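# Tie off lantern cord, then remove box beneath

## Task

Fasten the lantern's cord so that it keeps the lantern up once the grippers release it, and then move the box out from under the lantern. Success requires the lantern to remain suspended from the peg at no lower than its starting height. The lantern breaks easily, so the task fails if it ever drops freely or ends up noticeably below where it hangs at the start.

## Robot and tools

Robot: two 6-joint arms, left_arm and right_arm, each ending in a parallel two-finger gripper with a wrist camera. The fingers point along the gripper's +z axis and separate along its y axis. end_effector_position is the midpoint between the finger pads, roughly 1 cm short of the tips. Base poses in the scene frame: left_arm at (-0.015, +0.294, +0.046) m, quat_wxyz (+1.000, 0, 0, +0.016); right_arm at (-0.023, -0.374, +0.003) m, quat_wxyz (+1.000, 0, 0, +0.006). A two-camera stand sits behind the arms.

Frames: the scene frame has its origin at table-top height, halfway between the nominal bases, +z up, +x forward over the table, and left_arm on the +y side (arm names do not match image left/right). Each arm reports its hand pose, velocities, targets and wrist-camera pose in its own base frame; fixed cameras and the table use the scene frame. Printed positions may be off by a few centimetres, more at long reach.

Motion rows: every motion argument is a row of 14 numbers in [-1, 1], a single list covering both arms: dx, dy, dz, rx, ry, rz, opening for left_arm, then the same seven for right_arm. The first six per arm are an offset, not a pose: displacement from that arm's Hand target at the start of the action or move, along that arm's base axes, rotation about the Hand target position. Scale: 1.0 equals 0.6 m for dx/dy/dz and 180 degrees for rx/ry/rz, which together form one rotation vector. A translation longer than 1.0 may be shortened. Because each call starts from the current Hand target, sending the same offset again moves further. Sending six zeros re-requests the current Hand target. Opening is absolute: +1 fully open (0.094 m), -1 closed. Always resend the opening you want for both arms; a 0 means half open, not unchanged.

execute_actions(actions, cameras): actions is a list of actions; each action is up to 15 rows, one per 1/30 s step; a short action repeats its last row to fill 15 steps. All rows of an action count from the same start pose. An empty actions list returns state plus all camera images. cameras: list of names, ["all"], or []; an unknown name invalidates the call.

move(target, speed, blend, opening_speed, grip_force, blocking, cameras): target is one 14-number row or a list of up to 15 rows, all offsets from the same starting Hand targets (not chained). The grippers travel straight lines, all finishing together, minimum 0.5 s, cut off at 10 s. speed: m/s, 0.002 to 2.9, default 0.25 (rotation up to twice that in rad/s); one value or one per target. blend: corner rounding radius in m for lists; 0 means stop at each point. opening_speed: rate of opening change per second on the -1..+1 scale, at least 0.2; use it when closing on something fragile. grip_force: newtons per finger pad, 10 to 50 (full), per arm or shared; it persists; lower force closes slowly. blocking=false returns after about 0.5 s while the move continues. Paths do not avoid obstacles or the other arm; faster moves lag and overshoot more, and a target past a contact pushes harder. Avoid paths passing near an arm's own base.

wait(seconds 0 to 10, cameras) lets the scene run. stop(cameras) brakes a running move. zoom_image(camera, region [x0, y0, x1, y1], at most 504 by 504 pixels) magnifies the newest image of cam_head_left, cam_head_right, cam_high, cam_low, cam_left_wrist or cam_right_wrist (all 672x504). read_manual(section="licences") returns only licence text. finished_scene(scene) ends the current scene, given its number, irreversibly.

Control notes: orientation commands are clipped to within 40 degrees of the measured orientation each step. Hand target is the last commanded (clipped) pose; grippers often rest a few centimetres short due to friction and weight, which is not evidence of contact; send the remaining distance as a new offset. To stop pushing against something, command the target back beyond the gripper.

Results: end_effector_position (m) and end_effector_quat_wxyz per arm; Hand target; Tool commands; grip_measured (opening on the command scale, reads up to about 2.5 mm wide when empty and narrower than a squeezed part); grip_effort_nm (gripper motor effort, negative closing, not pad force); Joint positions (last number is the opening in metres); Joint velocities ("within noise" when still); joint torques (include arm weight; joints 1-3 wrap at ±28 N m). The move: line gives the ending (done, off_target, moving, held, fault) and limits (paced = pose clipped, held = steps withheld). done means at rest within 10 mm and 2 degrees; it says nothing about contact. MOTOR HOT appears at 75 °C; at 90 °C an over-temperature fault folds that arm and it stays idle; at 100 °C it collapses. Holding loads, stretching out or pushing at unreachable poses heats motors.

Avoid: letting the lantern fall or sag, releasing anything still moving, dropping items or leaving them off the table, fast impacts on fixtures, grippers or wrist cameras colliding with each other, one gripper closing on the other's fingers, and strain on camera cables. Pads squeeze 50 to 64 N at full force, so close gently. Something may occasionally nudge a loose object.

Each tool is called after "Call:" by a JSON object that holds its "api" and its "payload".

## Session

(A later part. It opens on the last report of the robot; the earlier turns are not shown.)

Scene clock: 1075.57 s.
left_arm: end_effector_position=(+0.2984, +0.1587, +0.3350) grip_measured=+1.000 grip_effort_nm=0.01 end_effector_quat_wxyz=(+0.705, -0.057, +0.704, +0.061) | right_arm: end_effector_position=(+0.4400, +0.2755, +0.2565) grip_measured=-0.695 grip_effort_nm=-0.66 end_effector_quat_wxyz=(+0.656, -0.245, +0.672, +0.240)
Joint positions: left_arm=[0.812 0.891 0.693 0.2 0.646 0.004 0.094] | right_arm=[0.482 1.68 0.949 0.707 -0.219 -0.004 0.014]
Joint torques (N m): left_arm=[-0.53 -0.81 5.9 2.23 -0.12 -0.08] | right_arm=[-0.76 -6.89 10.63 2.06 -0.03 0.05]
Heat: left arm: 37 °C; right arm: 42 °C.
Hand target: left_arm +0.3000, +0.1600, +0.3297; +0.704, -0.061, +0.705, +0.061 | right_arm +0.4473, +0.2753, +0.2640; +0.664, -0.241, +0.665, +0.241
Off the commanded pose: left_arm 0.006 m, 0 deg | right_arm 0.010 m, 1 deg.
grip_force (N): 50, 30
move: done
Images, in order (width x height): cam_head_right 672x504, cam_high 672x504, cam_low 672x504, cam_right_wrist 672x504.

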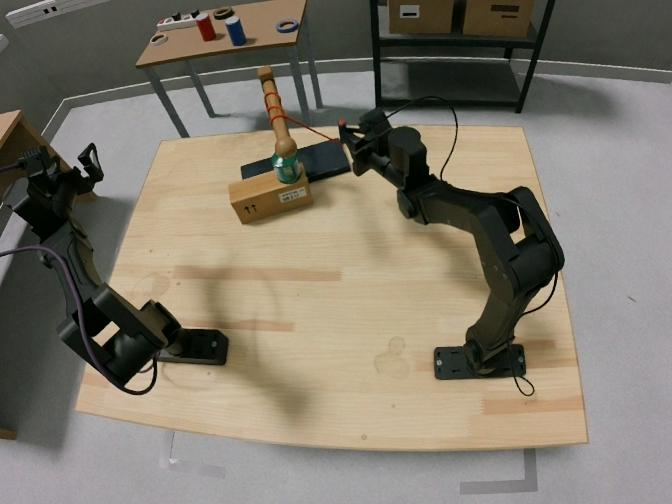

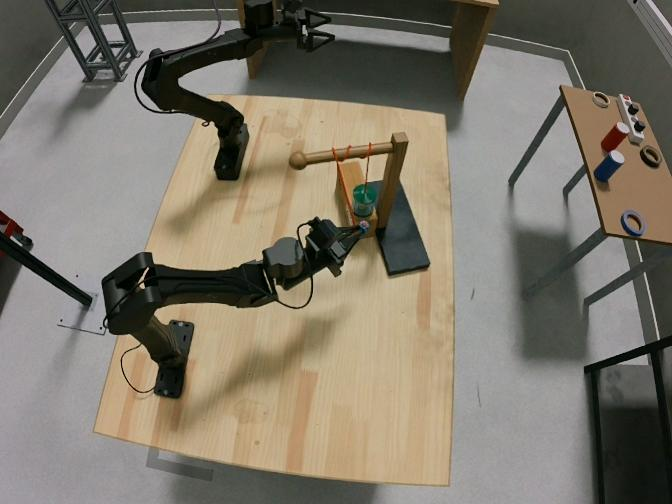

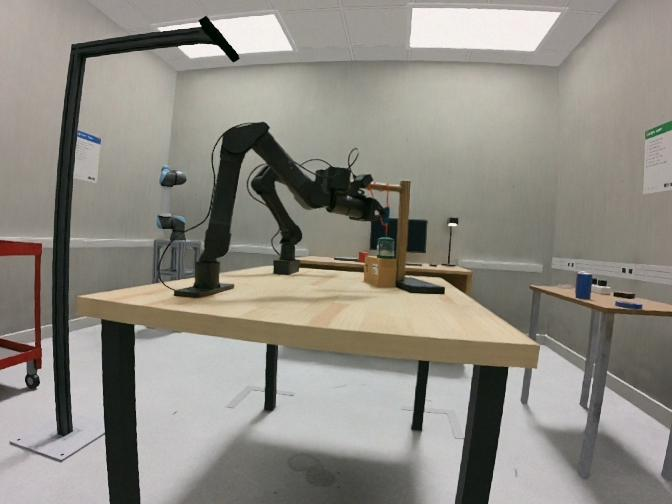

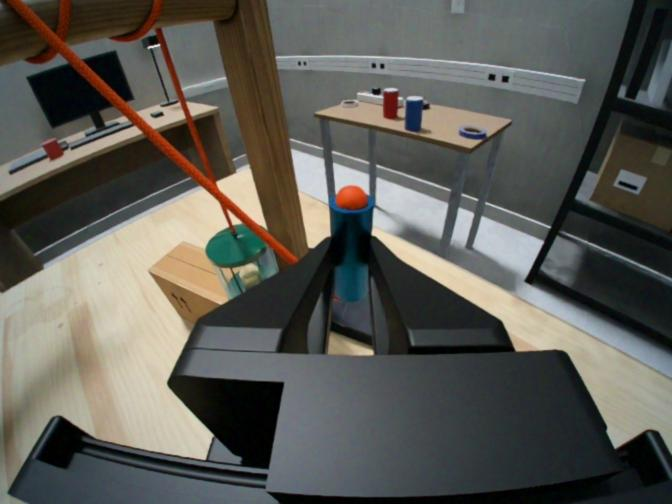

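Call:
{"api": "move", "payload": {"target": [[0,0,0,0,0,0,1.0,-0.1933,0.0128,-0.0017,0,0,0,-1.0],[0,0,0,0,0,0,1.0,-0.2487,0.1522,-0.0267,0,0,0,-1.0],[0,0,0,0,0,0,1.0,-0.2840,0.2637,0.0317,0,0,0,-1.0],[0,0,0,0,0,0,1.0,-0.2900,0.3240,0.1483,0,0,0,-1.0],[0,0,0,0,0,0,1.0,-0.2560,0.3285,0.2900,0,0,0,-1.0],[0,0,0,0,0,0,1.0,-0.1480,0.1922,0.3577,0,0,0,-1.0],[0,0,0,0,0,0,1.0,-0.0835,0.0745,0.2993,0,0,0,-1.0],[0,0,0,0,0,0,1.0,-0.0757,0.0777,0.1662,0,0,0,-1.0]], "speed": 0.18, "blend": [0.03,0.03,0.03,0.03,0.03,0.03,0.03,0], "cameras": ["cam_high","cam_low","cam_right_wrist","cam_head_right"]}}

Call:
{"api": "zoom_image", "payload": {"camera": "cam_high", "region": [260, 100, 440, 280]}}

Call:
{"api": "zoom_image", "payload": {"camera": "cam_head_right", "region": [200, 40, 400, 240]}}

Call:
{"api": "zoom_image", "payload": {"camera": "cam_low", "region": [310, 150, 450, 300]}}

Scene clock: 1234.47 s.
left_arm: end_effector_position=(+0.2984, +0.1587, +0.3350) grip_measured=+1.000 grip_effort_nm=0.00 end_effector_quat_wxyz=(+0.705, -0.057, +0.704, +0.061) | right_arm: end_effector_position=(+0.4025, +0.3301, +0.3538) grip_measured=-0.695 grip_effort_nm=-0.66 end_effector_quat_wxyz=(+0.653, -0.251, +0.672, +0.243)
Joint positions: left_arm=[0.812 0.891 0.693 0.2 0.646 0.004 0.094] | right_arm=[0.67 1.566 1.241 0.294 -0.044 -0.002 0.014]
Joint torques (N m): left_arm=[-0.55 -0.91 5.93 2.22 -0.12 -0.07] | right_arm=[-0.76 -9.89 7.54 2.15 0.12 0.05]
Heat: left arm: 38 °C; right arm: 41 °C.
Hand target: left_arm +0.3000, +0.1600, +0.3297; +0.704, -0.061, +0.705, +0.061 | right_arm +0.4019, +0.3220, +0.3635; +0.664, -0.241, +0.665, +0.241
Off the commanded pose: left_arm 0.006 m, 0 deg | right_arm 0.013 m, 2 deg.
grip_force (N): 50, 30
move: off_target (right_arm)
Images, in order (width x height): cam_head_right 672x504, cam_high 672x504, cam_low 672x504, cam_right_wrist 672x504.

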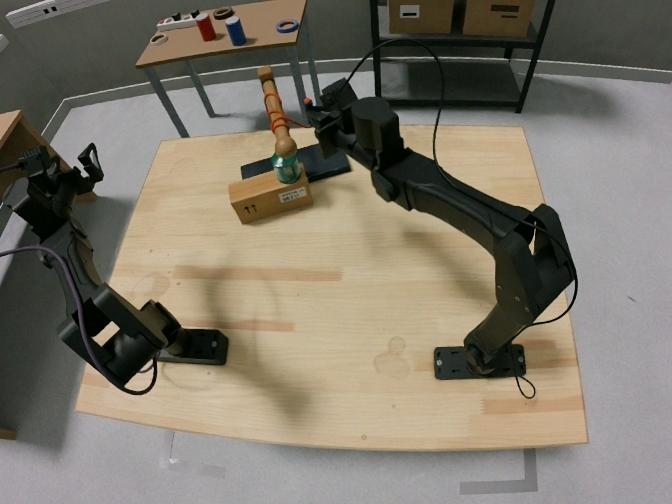

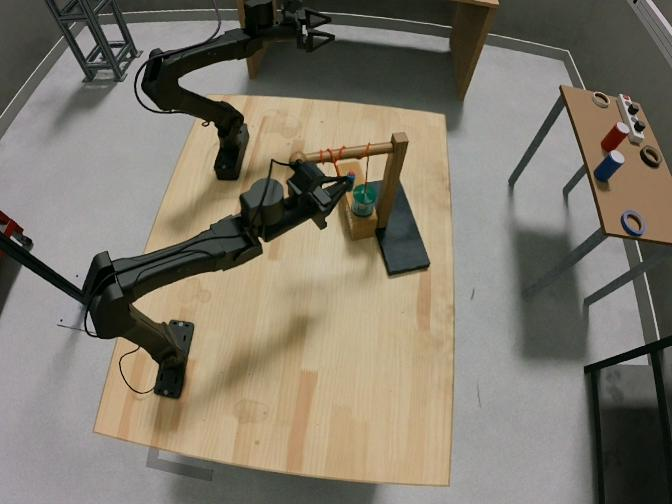

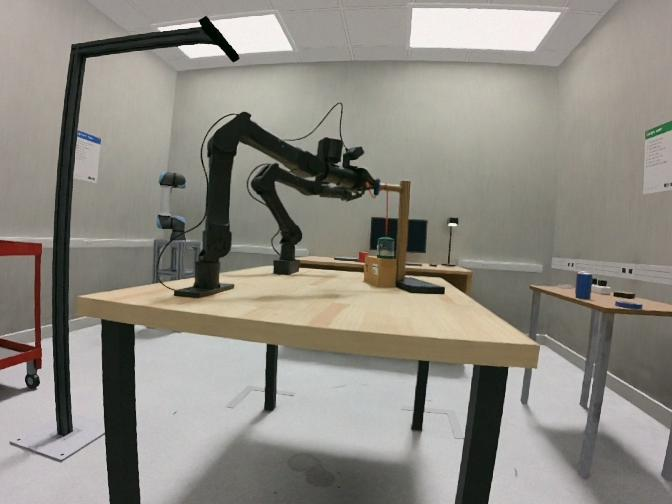

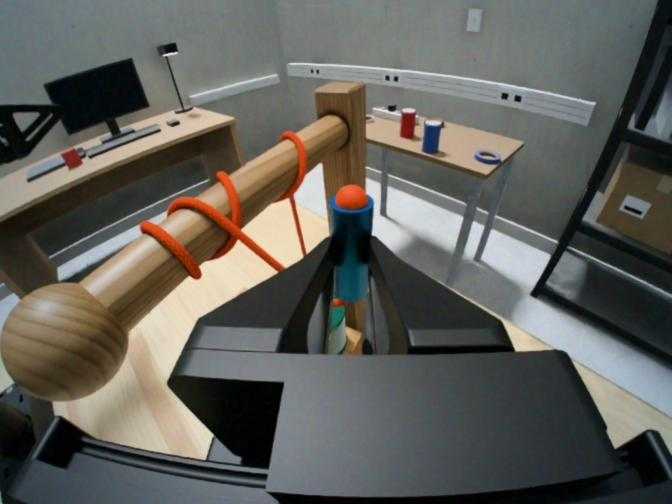

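Scaled by 2.800 from the camera's 672x504 image, which has a finer 960x720 frame.

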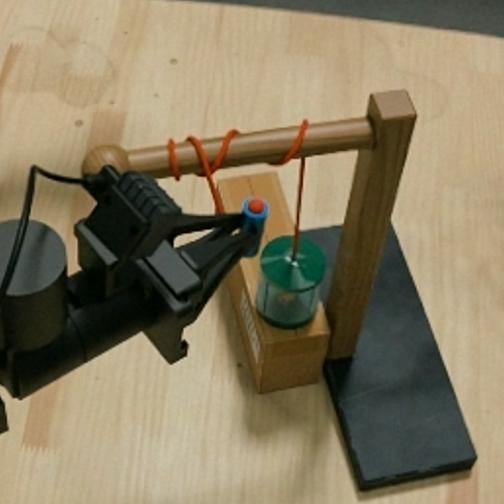

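Scaled by 2.520 from the camera's 672x504 image, which has a finer 960x720 frame.

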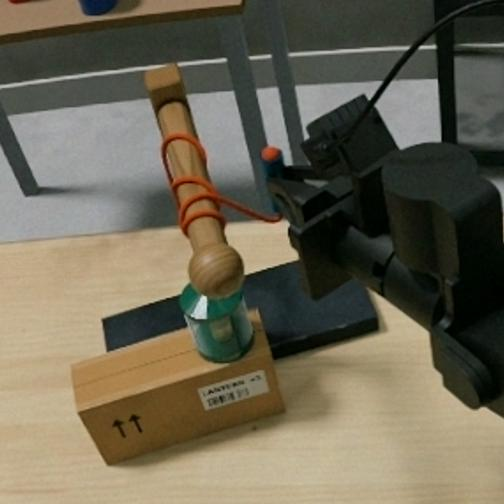

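Scaled by 3.360 from the camera's 672x504 image, which has a finer 960x720 frame.

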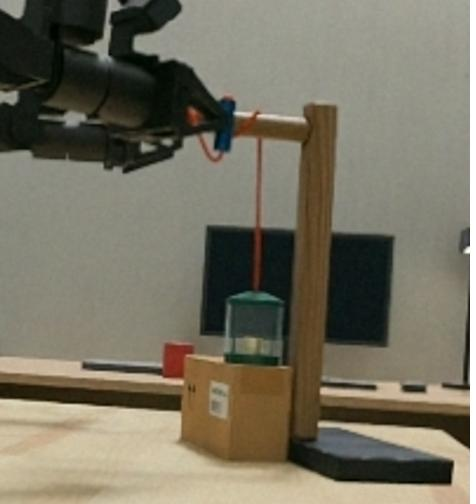

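Call:
{"api": "zoom_image", "payload": {"camera": "cam_right_wrist", "region": [60, 80, 380, 320]}}

Call:
{"api": "zoom_image", "payload": {"camera": "cam_high", "region": [300, 130, 400, 205]}}

Call:
{"api": "zoom_image", "payload": {"camera": "cam_head_right", "region": [240, 60, 340, 160]}}

Scaled by 1.575 from the camera's 672x504 image, which has a finer 960x720 frame.

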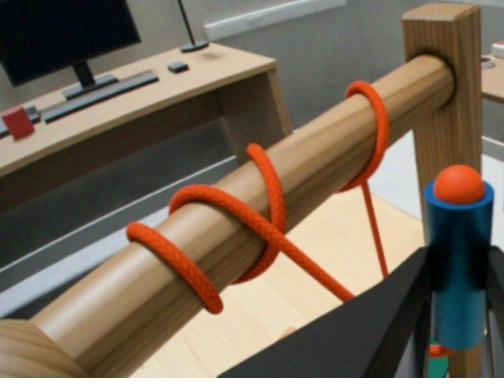

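Scaled by 5.040 from the camera's 672x504 image, which has a finer 960x720 frame.

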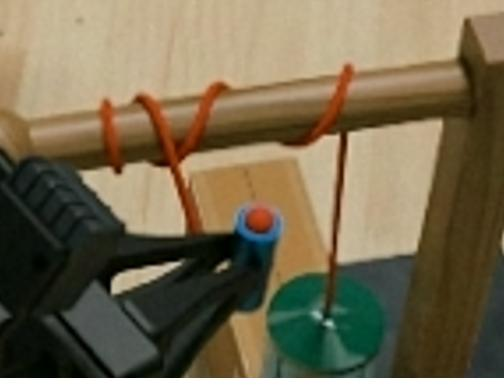

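Scaled by 5.040 from the camera's 672x504 image, which has a finer 960x720 frame.

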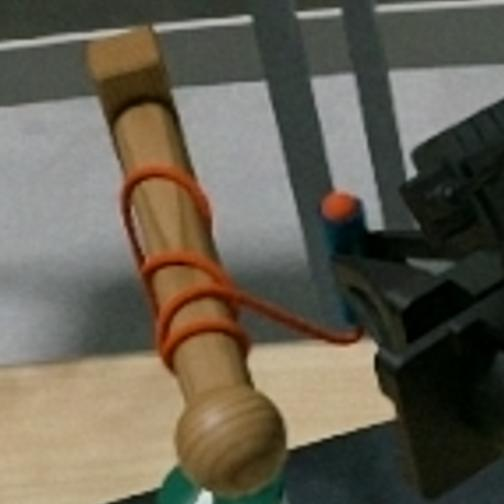

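Call:
{"api": "move", "payload": {"target": [0.1418,-0.4290,-0.2345,0,0,-0.4406,-0.1,0.0325,-0.0143,-0.0495,0,0,0,-1.0], "speed": 0.25, "cameras": ["cam_high","cam_low","cam_left_wrist","cam_right_wrist","cam_head_right"]}}

Call:
{"api": "zoom_image", "payload": {"camera": "cam_right_wrist", "region": [20, 40, 380, 310]}}

Call:
{"api": "zoom_image", "payload": {"camera": "cam_head_right", "region": [200, 40, 400, 240]}}

Scene clock: 1389.37 s.
left_arm: end_effector_position=(+0.3801, -0.0976, +0.1900) grip_measured=-0.097 grip_effort_nm=-0.13 end_effector_quat_wxyz=(+0.579, +0.398, +0.587, -0.401) | right_arm: end_effector_position=(+0.4109, +0.3197, +0.3534) grip_measured=-0.695 grip_effort_nm=-0.66 end_effector_quat_wxyz=(+0.675, -0.249, +0.646, +0.255)
Joint positions: left_arm=[0.217 1.792 0.746 1.005 1.419 0.031 0.042] | right_arm=[0.623 1.577 1.18 0.438 -0.105 -0.002 0.014]
Joint torques (N m): left_arm=[-0.12 -5.49 7.21 1.71 0.12 -0.06] | right_arm=[-1.4 -6.11 7.09 1.87 0.21 0.01]
Heat: left arm: 38 °C; right arm: 43 °C.
Hand target: left_arm +0.3851, -0.0975, +0.1891; +0.581, +0.403, +0.581, -0.403 | right_arm +0.4214, +0.3133, +0.3338; +0.664, -0.242, +0.665, +0.241
Off the commanded pose: left_arm 0.005 m, 1 deg | right_arm 0.023 m, 3 deg.
grip_force (N): 50, 30
move: off_target (right_arm)
Images, in order (width x height): cam_head_right 672x504, cam_high 672x504, cam_low 672x504, cam_left_wrist 672x504, cam_right_wrist 672x504.

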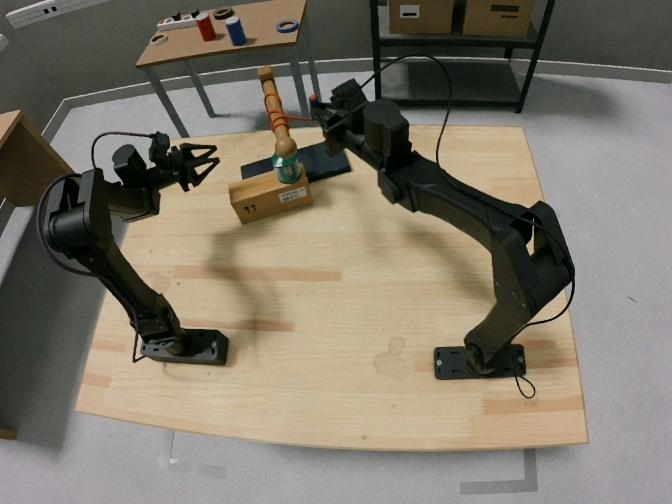

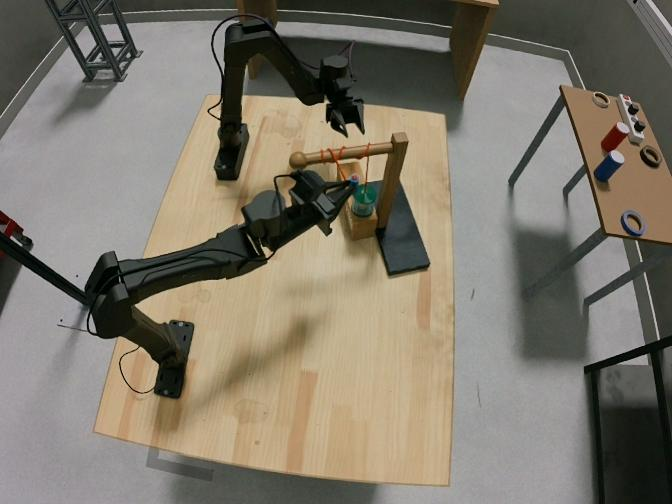

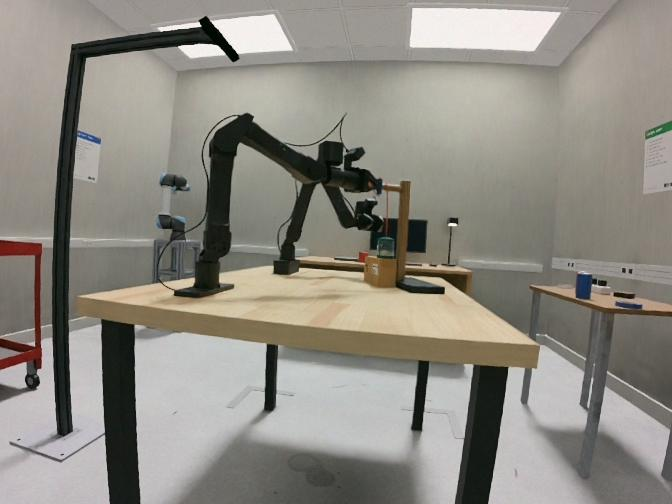

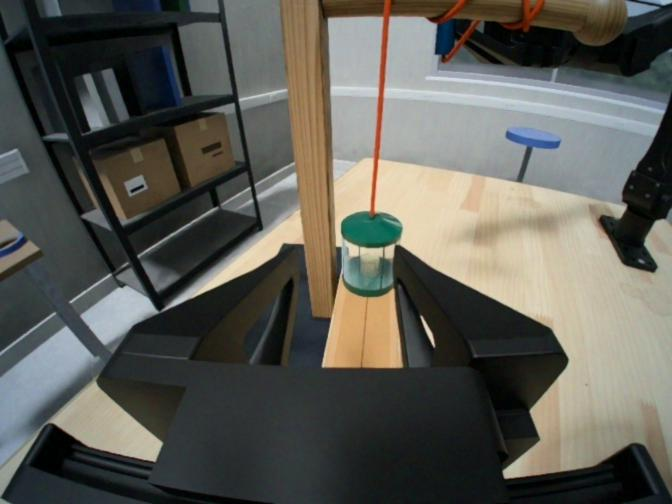

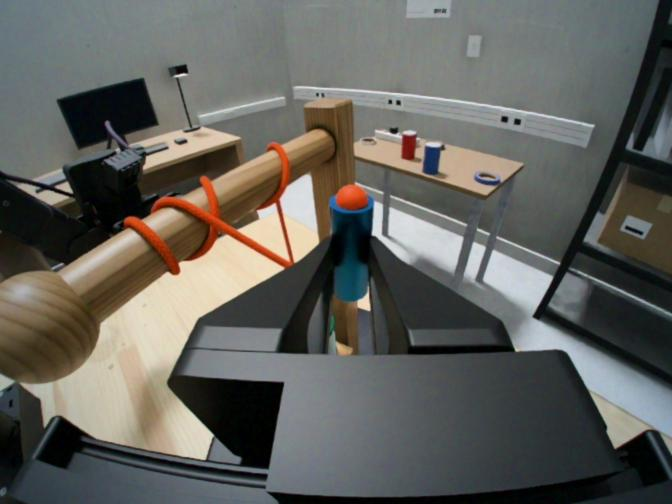

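Scaled by 1.400 from the camera's 672x504 image, which has a finer 960x720 frame.

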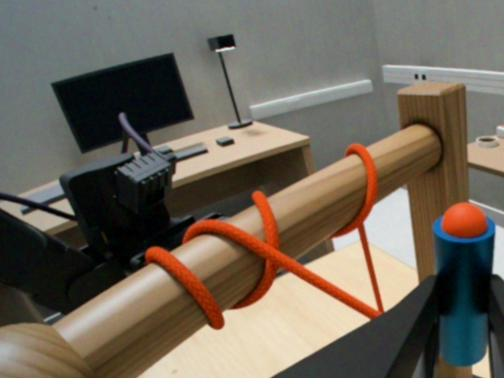

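Scaled by 2.520 from the camera's 672x504 image, which has a finer 960x720 frame.

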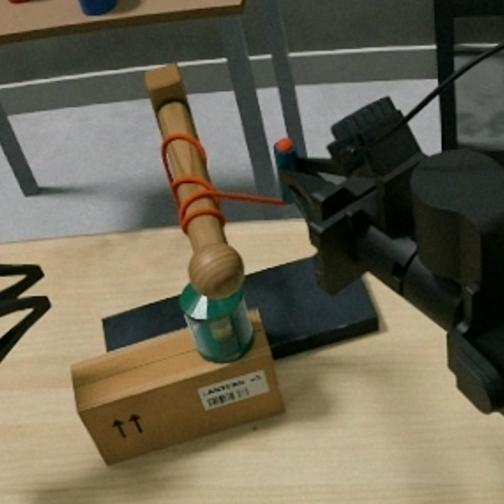

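Call:
{"api": "move", "payload": {"target": [0.02,-0.1527,-0.0167,0,0,0,-0.1,0,0,0,0,0,0,-1.0], "speed": 0.12, "cameras": ["cam_left_wrist","cam_high"]}}

Call:
{"api": "zoom_image", "payload": {"camera": "cam_left_wrist", "region": [240, 60, 480, 300]}}

Scene clock: 1441.37 s.
left_arm: end_effector_position=(+0.3886, -0.1894, +0.1797) grip_measured=-0.097 grip_effort_nm=-0.13 end_effector_quat_wxyz=(+0.575, +0.405, +0.583, -0.408) | right_arm: end_effector_position=(+0.4109, +0.3197, +0.3534) grip_measured=-0.695 grip_effort_nm=-0.66 end_effector_quat_wxyz=(+0.675, -0.249, +0.646, +0.255)
Joint positions: left_arm=[-0.063 1.848 0.751 1.081 1.16 0.005 0.042] | right_arm=[0.623 1.577 1.18 0.438 -0.105 -0.002 0.014]
Joint torques (N m): left_arm=[0.16 -5.98 7.09 1.89 -0.09 -0.05] | right_arm=[-1.37 -6.22 7.05 1.87 0.21 0]
Heat: left arm: 40 °C; right arm: 41 °C.
Hand target: left_arm +0.3971, -0.1890, +0.1790; +0.581, +0.403, +0.582, -0.403 | right_arm +0.4214, +0.3133, +0.3338; +0.664, -0.242, +0.665, +0.241
Off the commanded pose: left_arm 0.008 m, 1 deg | right_arm 0.023 m, 3 deg.
grip_force (N): 50, 30
move: off_target (right_arm)
Images, in order (width x height): cam_high 672x504, cam_left_wrist 672x504.

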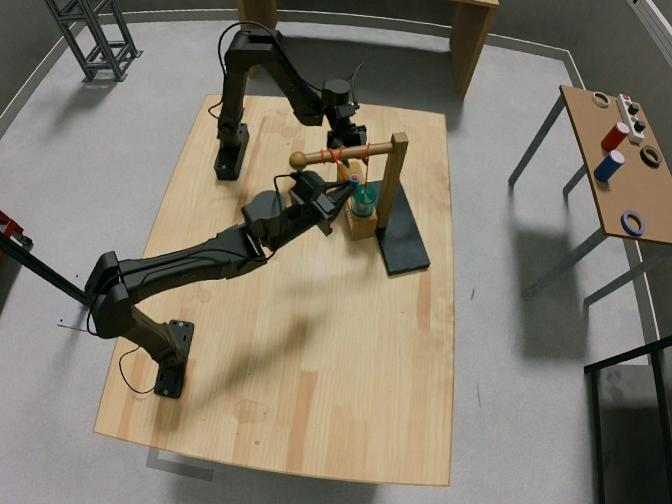

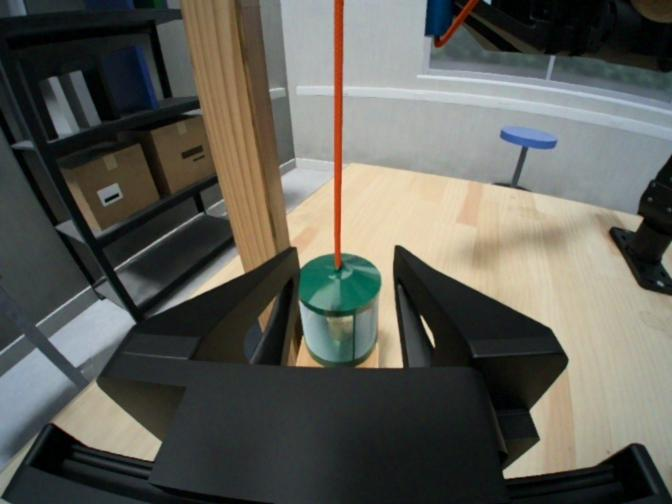

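Scaled by 2.100 from the camera's 672x504 image, which has a finer 960x720 frame.

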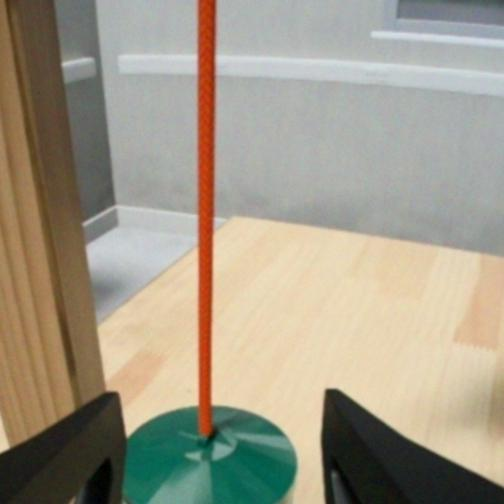

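Call:
{"api": "move", "payload": {"target": [0.0415,-0.077,0,0,0,0,-0.3,0,0,0,0,0,0,-1.0], "speed": 0.08, "cameras": ["cam_left_wrist","cam_high","cam_head_left"]}}

Call:
{"api": "zoom_image", "payload": {"camera": "cam_left_wrist", "region": [240, 60, 480, 300]}}

Call:
{"api": "zoom_image", "payload": {"camera": "cam_high", "region": [280, 90, 430, 240]}}

Scene clock: 1488.83 s.
left_arm: end_effector_position=(+0.4136, -0.2337, +0.1869) grip_measured=-0.297 grip_effort_nm=-0.13 end_effector_quat_wxyz=(+0.588, +0.410, +0.570, -0.401) | right_arm: end_effector_position=(+0.4109, +0.3197, +0.3534) grip_measured=-0.695 grip_effort_nm=-0.66 end_effector_quat_wxyz=(+0.675, -0.249, +0.646, +0.255)
Joint positions: left_arm=[-0.183 1.933 0.882 1.077 1.038 0.004 0.033] | right_arm=[0.623 1.577 1.18 0.438 -0.105 -0.002 0.014]
Joint torques (N m): left_arm=[-0.14 -6.79 7.39 1.51 -0.15 -0.06] | right_arm=[-1.31 -6.06 7.05 1.86 0.23 0.01]
Heat: left arm: 40 °C; right arm: 41 °C.
Hand target: left_arm +0.4220, -0.2352, +0.1790; +0.581, +0.403, +0.581, -0.403 | right_arm +0.4214, +0.3133, +0.3338; +0.664, -0.242, +0.665, +0.241
Off the commanded pose: left_arm 0.012 m, 2 deg | right_arm 0.023 m, 3 deg.
grip_force (N): 50, 30
move: off_target (left_arm, right_arm)
Images, in order (width x height): cam_head_left 672x504, cam_high 672x504, cam_left_wrist 672x504.

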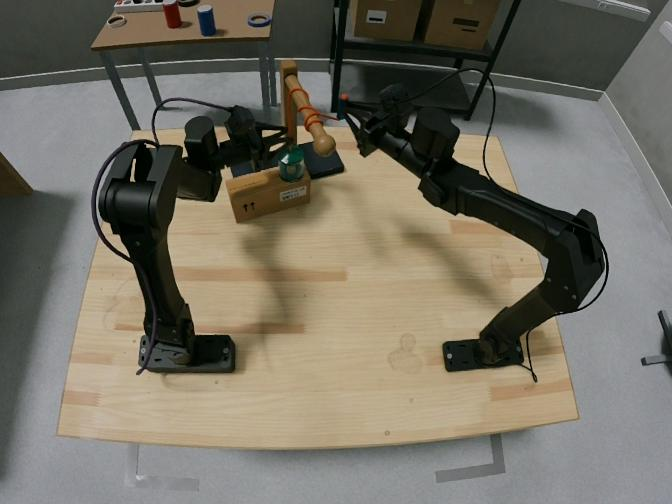

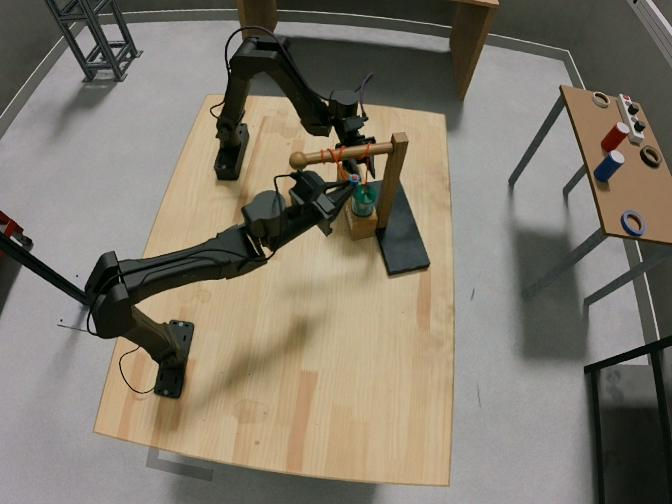

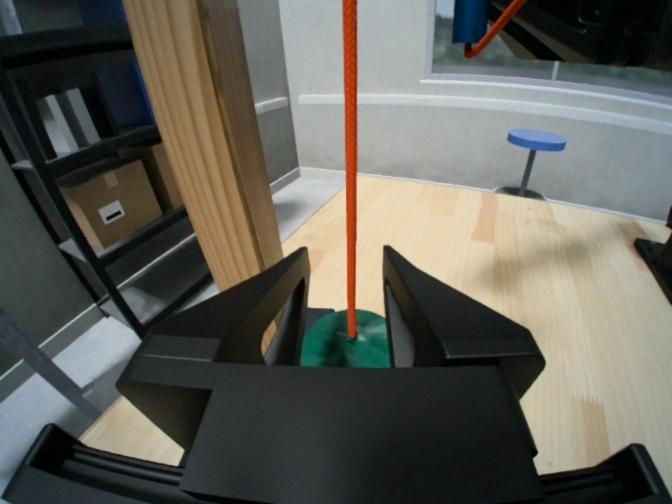

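Scaled by 2.100 from the camera's 672x504 image, which has a finer 960x720 frame.

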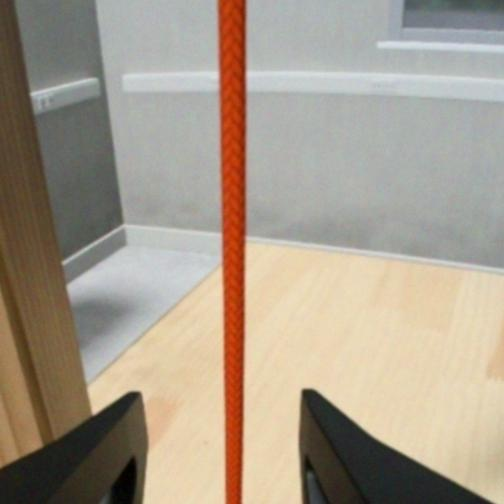

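Scaled by 3.360 from the camera's 672x504 image, which has a finer 960x720 frame.

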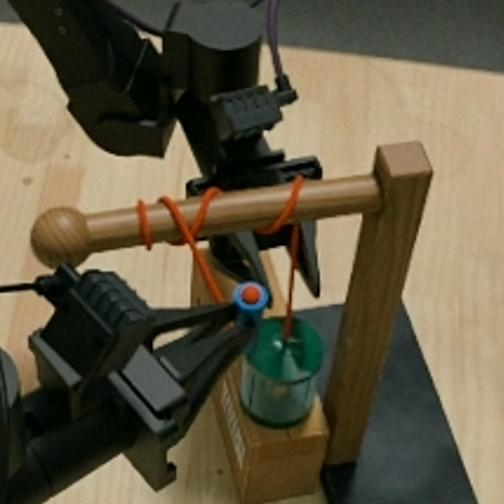

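Call:
{"api": "move", "payload": {"target": [0,0,0,0,0,0,-1.0,0,0,0,0,0,0,-1.0], "speed": 0.05, "grip_force": [25, 30], "cameras": ["cam_left_wrist","cam_high"]}}

Call:
{"api": "zoom_image", "payload": {"camera": "cam_left_wrist", "region": [240, 150, 480, 390]}}

Call:
{"api": "zoom_image", "payload": {"camera": "cam_high", "region": [280, 90, 430, 240]}}

Scene clock: 1516.53 s.
left_arm: end_effector_position=(+0.4137, -0.2336, +0.1869) grip_measured=-0.928 grip_effort_nm=-0.44 end_effector_quat_wxyz=(+0.589, +0.410, +0.570, -0.400) | right_arm: end_effector_position=(+0.4109, +0.3197, +0.3534) grip_measured=-0.695 grip_effort_nm=-0.66 end_effector_quat_wxyz=(+0.675, -0.249, +0.646, +0.255)
Joint positions: left_arm=[-0.183 1.933 0.882 1.077 1.038 0.003 0.003] | right_arm=[0.623 1.577 1.18 0.438 -0.105 -0.002 0.014]
Joint torques (N m): left_arm=[-0.17 -6.75 7.41 1.51 -0.12 -0.06] | right_arm=[-1.36 -6.01 7.1 1.88 0.21 0.01]
Heat: left arm: 39 °C; right arm: 40 °C.
Hand target: left_arm +0.4220, -0.2352, +0.1790; +0.581, +0.403, +0.581, -0.403 | right_arm +0.4214, +0.3133, +0.3338; +0.664, -0.242, +0.665, +0.241
Off the commanded pose: left_arm 0.012 m, 2 deg | right_arm 0.023 m, 3 deg.
grip_force (N): 25, 30
move: off_target (left_arm, right_arm)
Images, in order (width x height): cam_high 672x504, cam_left_wrist 672x504.

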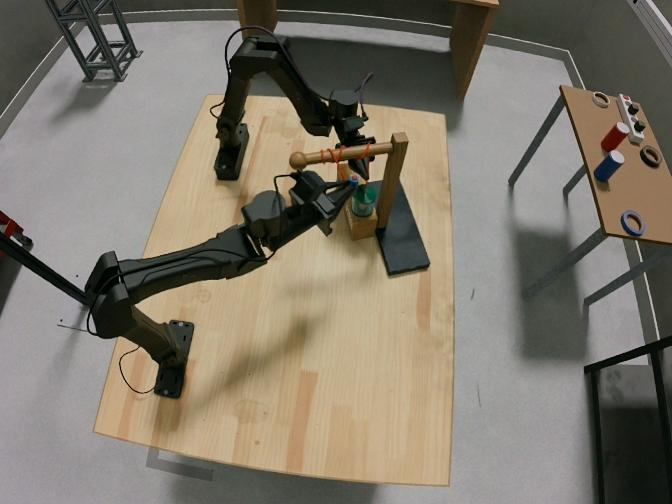

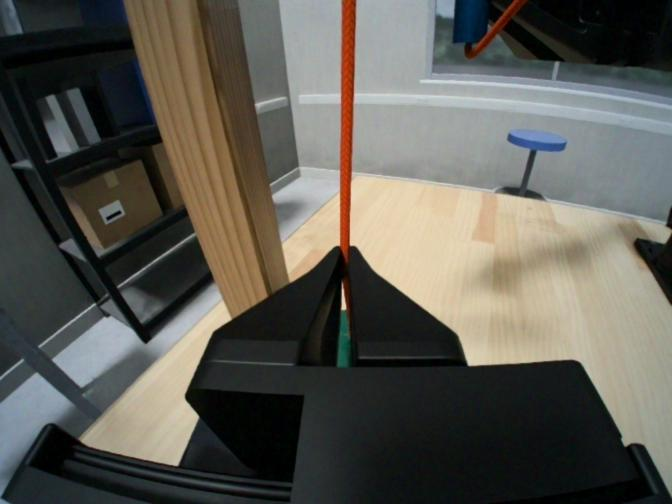

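Scaled by 2.100 from the camera's 672x504 image, which has a finer 960x720 frame.

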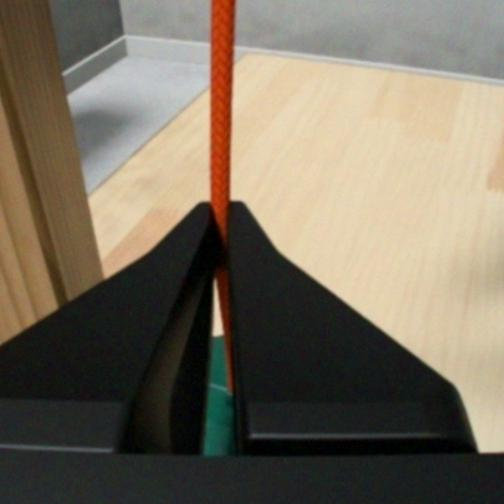

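Scaled by 3.360 from the camera's 672x504 image, which has a finer 960x720 frame.

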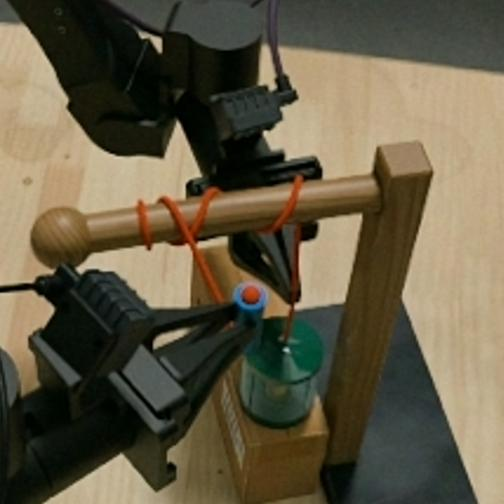

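Call:
{"api": "move", "payload": {"target": [0,0,0.0467,0,0,0,-1.0,0.008,-0.0201,-0.0125,0,0,0,-1.0], "speed": 0.03, "cameras": ["cam_left_wrist","cam_high","cam_low","cam_right_wrist"]}}

Call:
{"api": "zoom_image", "payload": {"camera": "cam_low", "region": [310, 150, 450, 300]}}

Call:
{"api": "zoom_image", "payload": {"camera": "cam_high", "region": [280, 90, 430, 240]}}

Call:
{"api": "zoom_image", "payload": {"camera": "cam_right_wrist", "region": [20, 40, 380, 310]}}

Scene clock: 1536.23 s.
left_arm: end_effector_position=(+0.4192, -0.2346, +0.1858) grip_measured=-0.931 grip_effort_nm=-0.56 end_effector_quat_wxyz=(+0.569, +0.400, +0.590, -0.410) | right_arm: end_effector_position=(+0.4109, +0.3155, +0.3516) grip_measured=-0.695 grip_effort_nm=-0.66 end_effector_quat_wxyz=(+0.678, -0.257, +0.634, +0.268)
Joint positions: left_arm=[-0.183 1.925 0.917 0.977 1.037 -0.002 0.003] | right_arm=[0.595 1.577 1.149 0.493 -0.166 0.002 0.014]
Joint torques (N m): left_arm=[-0.2 -12.34 7.5 1.45 -0.09 -0.05] | right_arm=[-2.07 -6.49 6.58 1.62 0.5 -0.04]
Heat: left arm: 38 °C; right arm: 40 °C.
Hand target: left_arm +0.4220, -0.2352, +0.2071; +0.581, +0.403, +0.582, -0.403 | right_arm +0.4262, +0.3013, +0.3263; +0.664, -0.242, +0.665, +0.241
Off the commanded pose: left_arm 0.021 m, 2 deg | right_arm 0.033 m, 5 deg.
grip_force (N): 25, 30
move: off_target (left_arm, right_arm)
Images, in order (width x height): cam_high 672x504, cam_low 672x504, cam_left_wrist 672x504, cam_right_wrist 672x504.

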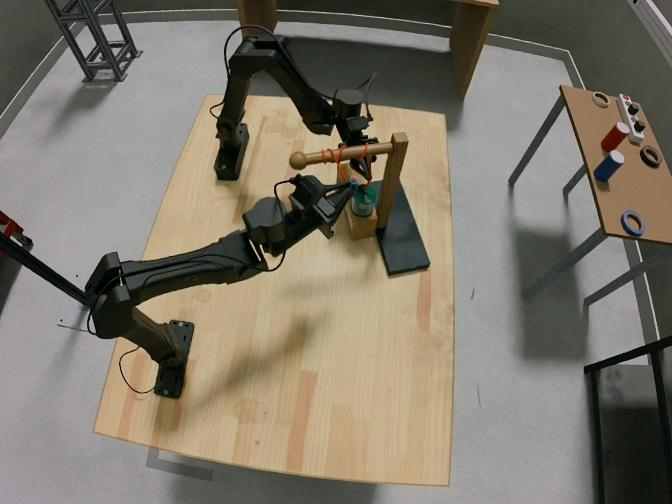

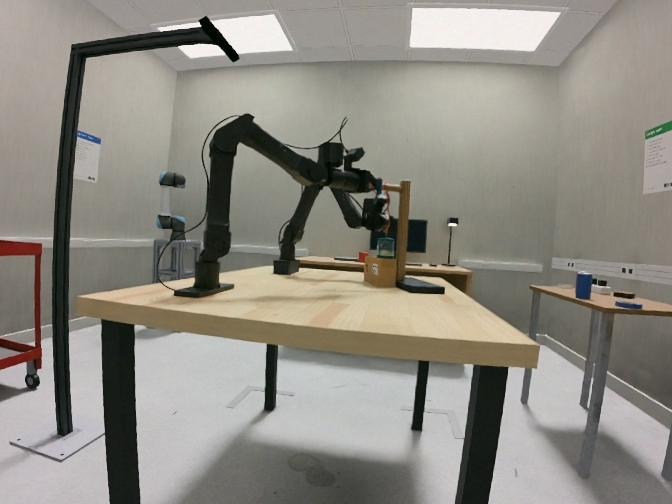

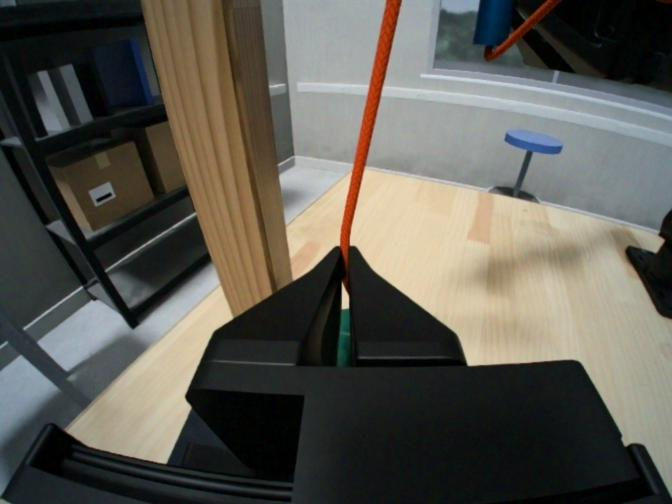

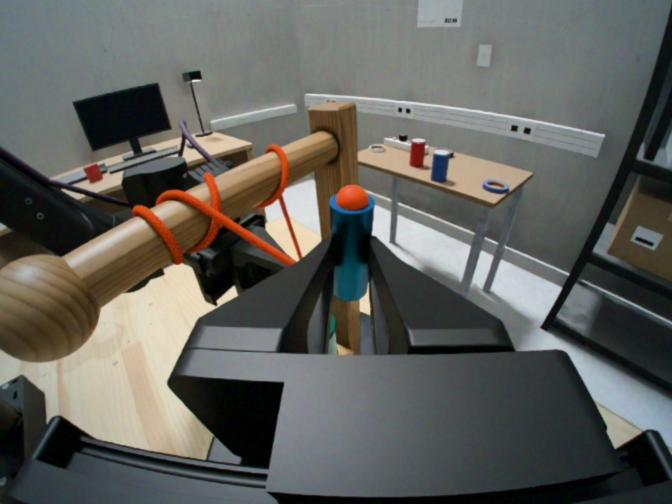

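Scaled by 3.360 from the camera's 672x504 image, which has a finer 960x720 frame.

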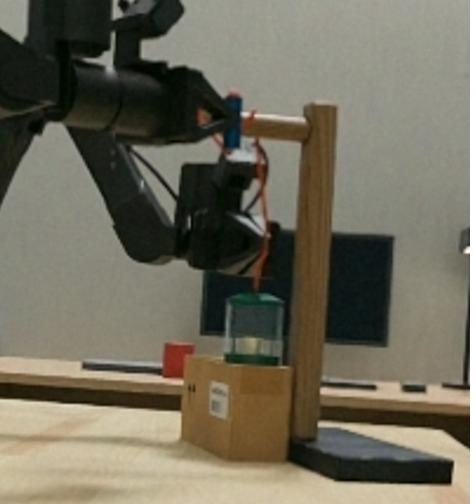

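Scaled by 3.360 from the camera's 672x504 image, which has a finer 960x720 frame.

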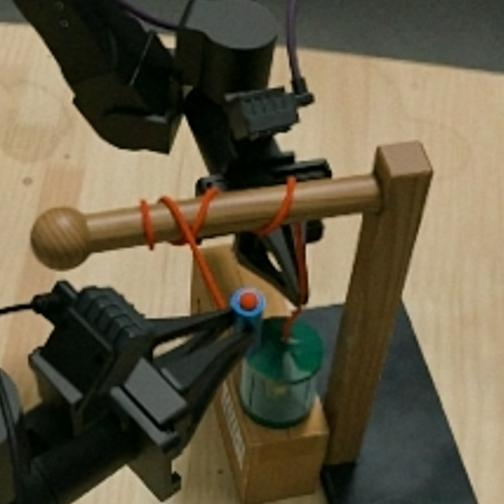

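Scaled by 1.400 from the camera's 672x504 image, which has a finer 960x720 frame.

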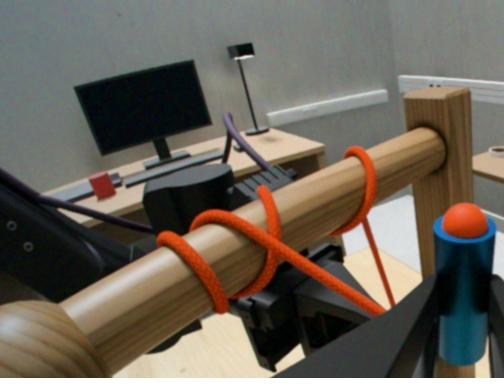

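Call:
{"api": "move", "payload": {"target": [0,0,0.02,0,0,0,-1.0,0,0,0,0,0,0,-1.0], "speed": 0.03, "grip_force": [45, 30], "cameras": ["cam_left_wrist","cam_low"]}}

Call:
{"api": "zoom_image", "payload": {"camera": "cam_low", "region": [310, 150, 450, 300]}}

Scene clock: 1576.57 s.
left_arm: end_effector_position=(+0.4184, -0.2344, +0.1874) grip_measured=-0.955 grip_effort_nm=-0.93 end_effector_quat_wxyz=(+0.555, +0.393, +0.603, -0.417) | right_arm: end_effector_position=(+0.4109, +0.3155, +0.3516) grip_measured=-0.695 grip_effort_nm=-0.66 end_effector_quat_wxyz=(+0.678, -0.257, +0.634, +0.268)
Joint positions: left_arm=[-0.183 1.9 0.925 0.903 1.037 -0.004 0.002] | right_arm=[0.595 1.577 1.149 0.493 -0.166 0.002 0.014]
Joint torques (N m): left_arm=[-0.17 -12.94 8.29 1.72 -0.06 -0.01] | right_arm=[-2.14 -6.6 6.64 1.6 0.48 -0.03]
Heat: left arm: 39 °C; right arm: 40 °C.
Hand target: left_arm +0.4220, -0.2352, +0.2192; +0.581, +0.403, +0.581, -0.403 | right_arm +0.4262, +0.3013, +0.3263; +0.664, -0.242, +0.665, +0.241
Off the commanded pose: left_arm 0.032 m, 4 deg | right_arm 0.033 m, 5 deg.
grip_force (N): 45, 30
move: off_target (left_arm, right_arm)
Images, in order (width x height): cam_low 672x504, cam_left_wrist 672x504.

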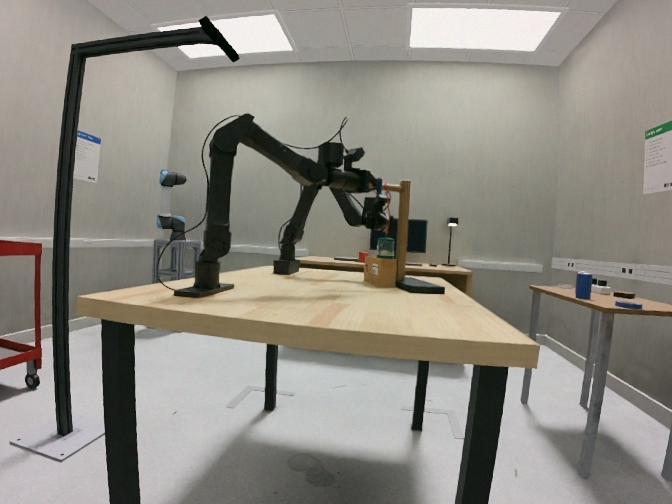

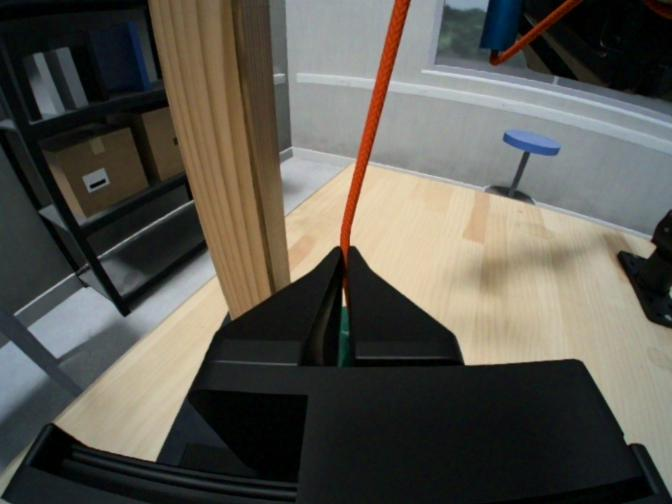

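Scaled by 3.360 from the camera's 672x504 image, which has a finer 960x720 frame.

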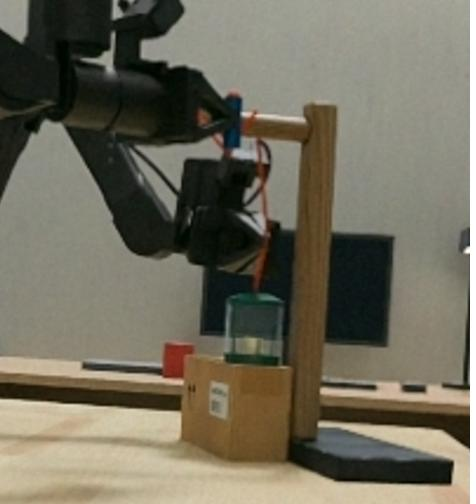

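Call:
{"api": "move", "payload": {"target": [0,0,0.0333,0,0,0,-1.0,0,0,0,0,0,0,-1.0], "speed": 0.03, "cameras": ["cam_left_wrist","cam_low"]}}

Call:
{"api": "zoom_image", "payload": {"camera": "cam_low", "region": [310, 150, 450, 300]}}

Scene clock: 1611.20 s.
left_arm: end_effector_position=(+0.4195, -0.2340, +0.1965) grip_measured=-0.955 grip_effort_nm=-0.93 end_effector_quat_wxyz=(+0.542, +0.385, +0.618, -0.420) | right_arm: end_effector_position=(+0.4109, +0.3155, +0.3516) grip_measured=-0.695 grip_effort_nm=-0.65 end_effector_quat_wxyz=(+0.678, -0.257, +0.634, +0.268)
Joint positions: left_arm=[-0.183 1.859 0.95 0.795 1.03 -0.004 0.002] | right_arm=[0.595 1.577 1.149 0.493 -0.166 0.002 0.014]
Joint torques (N m): left_arm=[-0.2 -13.52 9.11 2.03 0.04 0.01] | right_arm=[-2.15 -6.54 6.56 1.57 0.45 -0.01]
Heat: left arm: 48 °C; right arm: 40 °C.
Hand target: left_arm +0.4221, -0.2352, +0.2391; +0.581, +0.403, +0.582, -0.403 | right_arm +0.4262, +0.3013, +0.3263; +0.664, -0.242, +0.665, +0.241
Off the commanded pose: left_arm 0.043 m, 7 deg | right_arm 0.033 m, 5 deg.
grip_force (N): 45, 30
move: off_target (left_arm, right_arm)
Images, in order (width x height): cam_low 672x504, cam_left_wrist 672x504.

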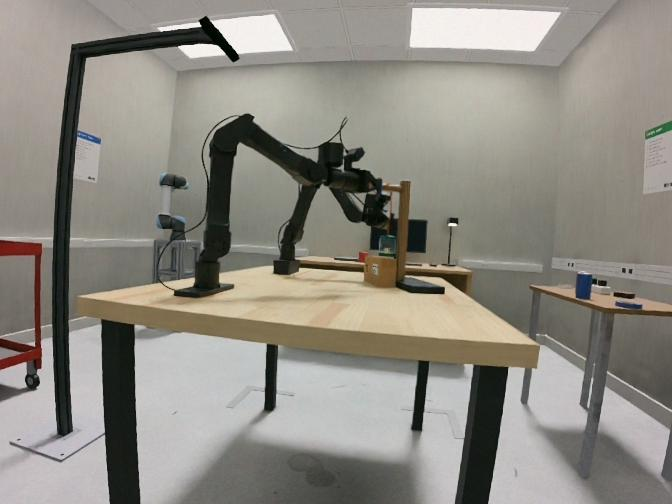

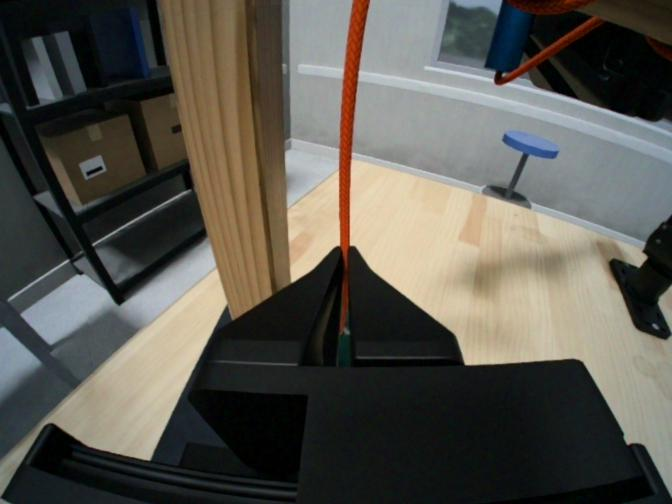

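Scaled by 3.360 from the camera's 672x504 image, which has a finer 960x720 frame.

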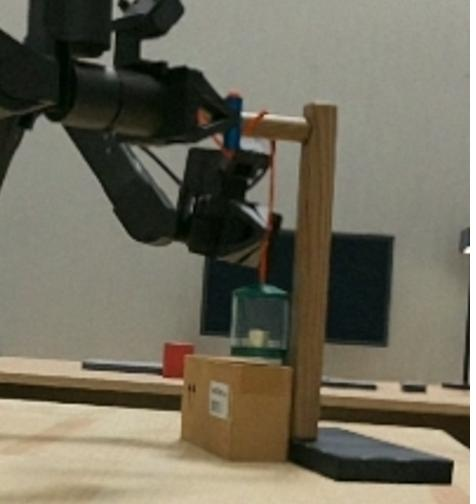

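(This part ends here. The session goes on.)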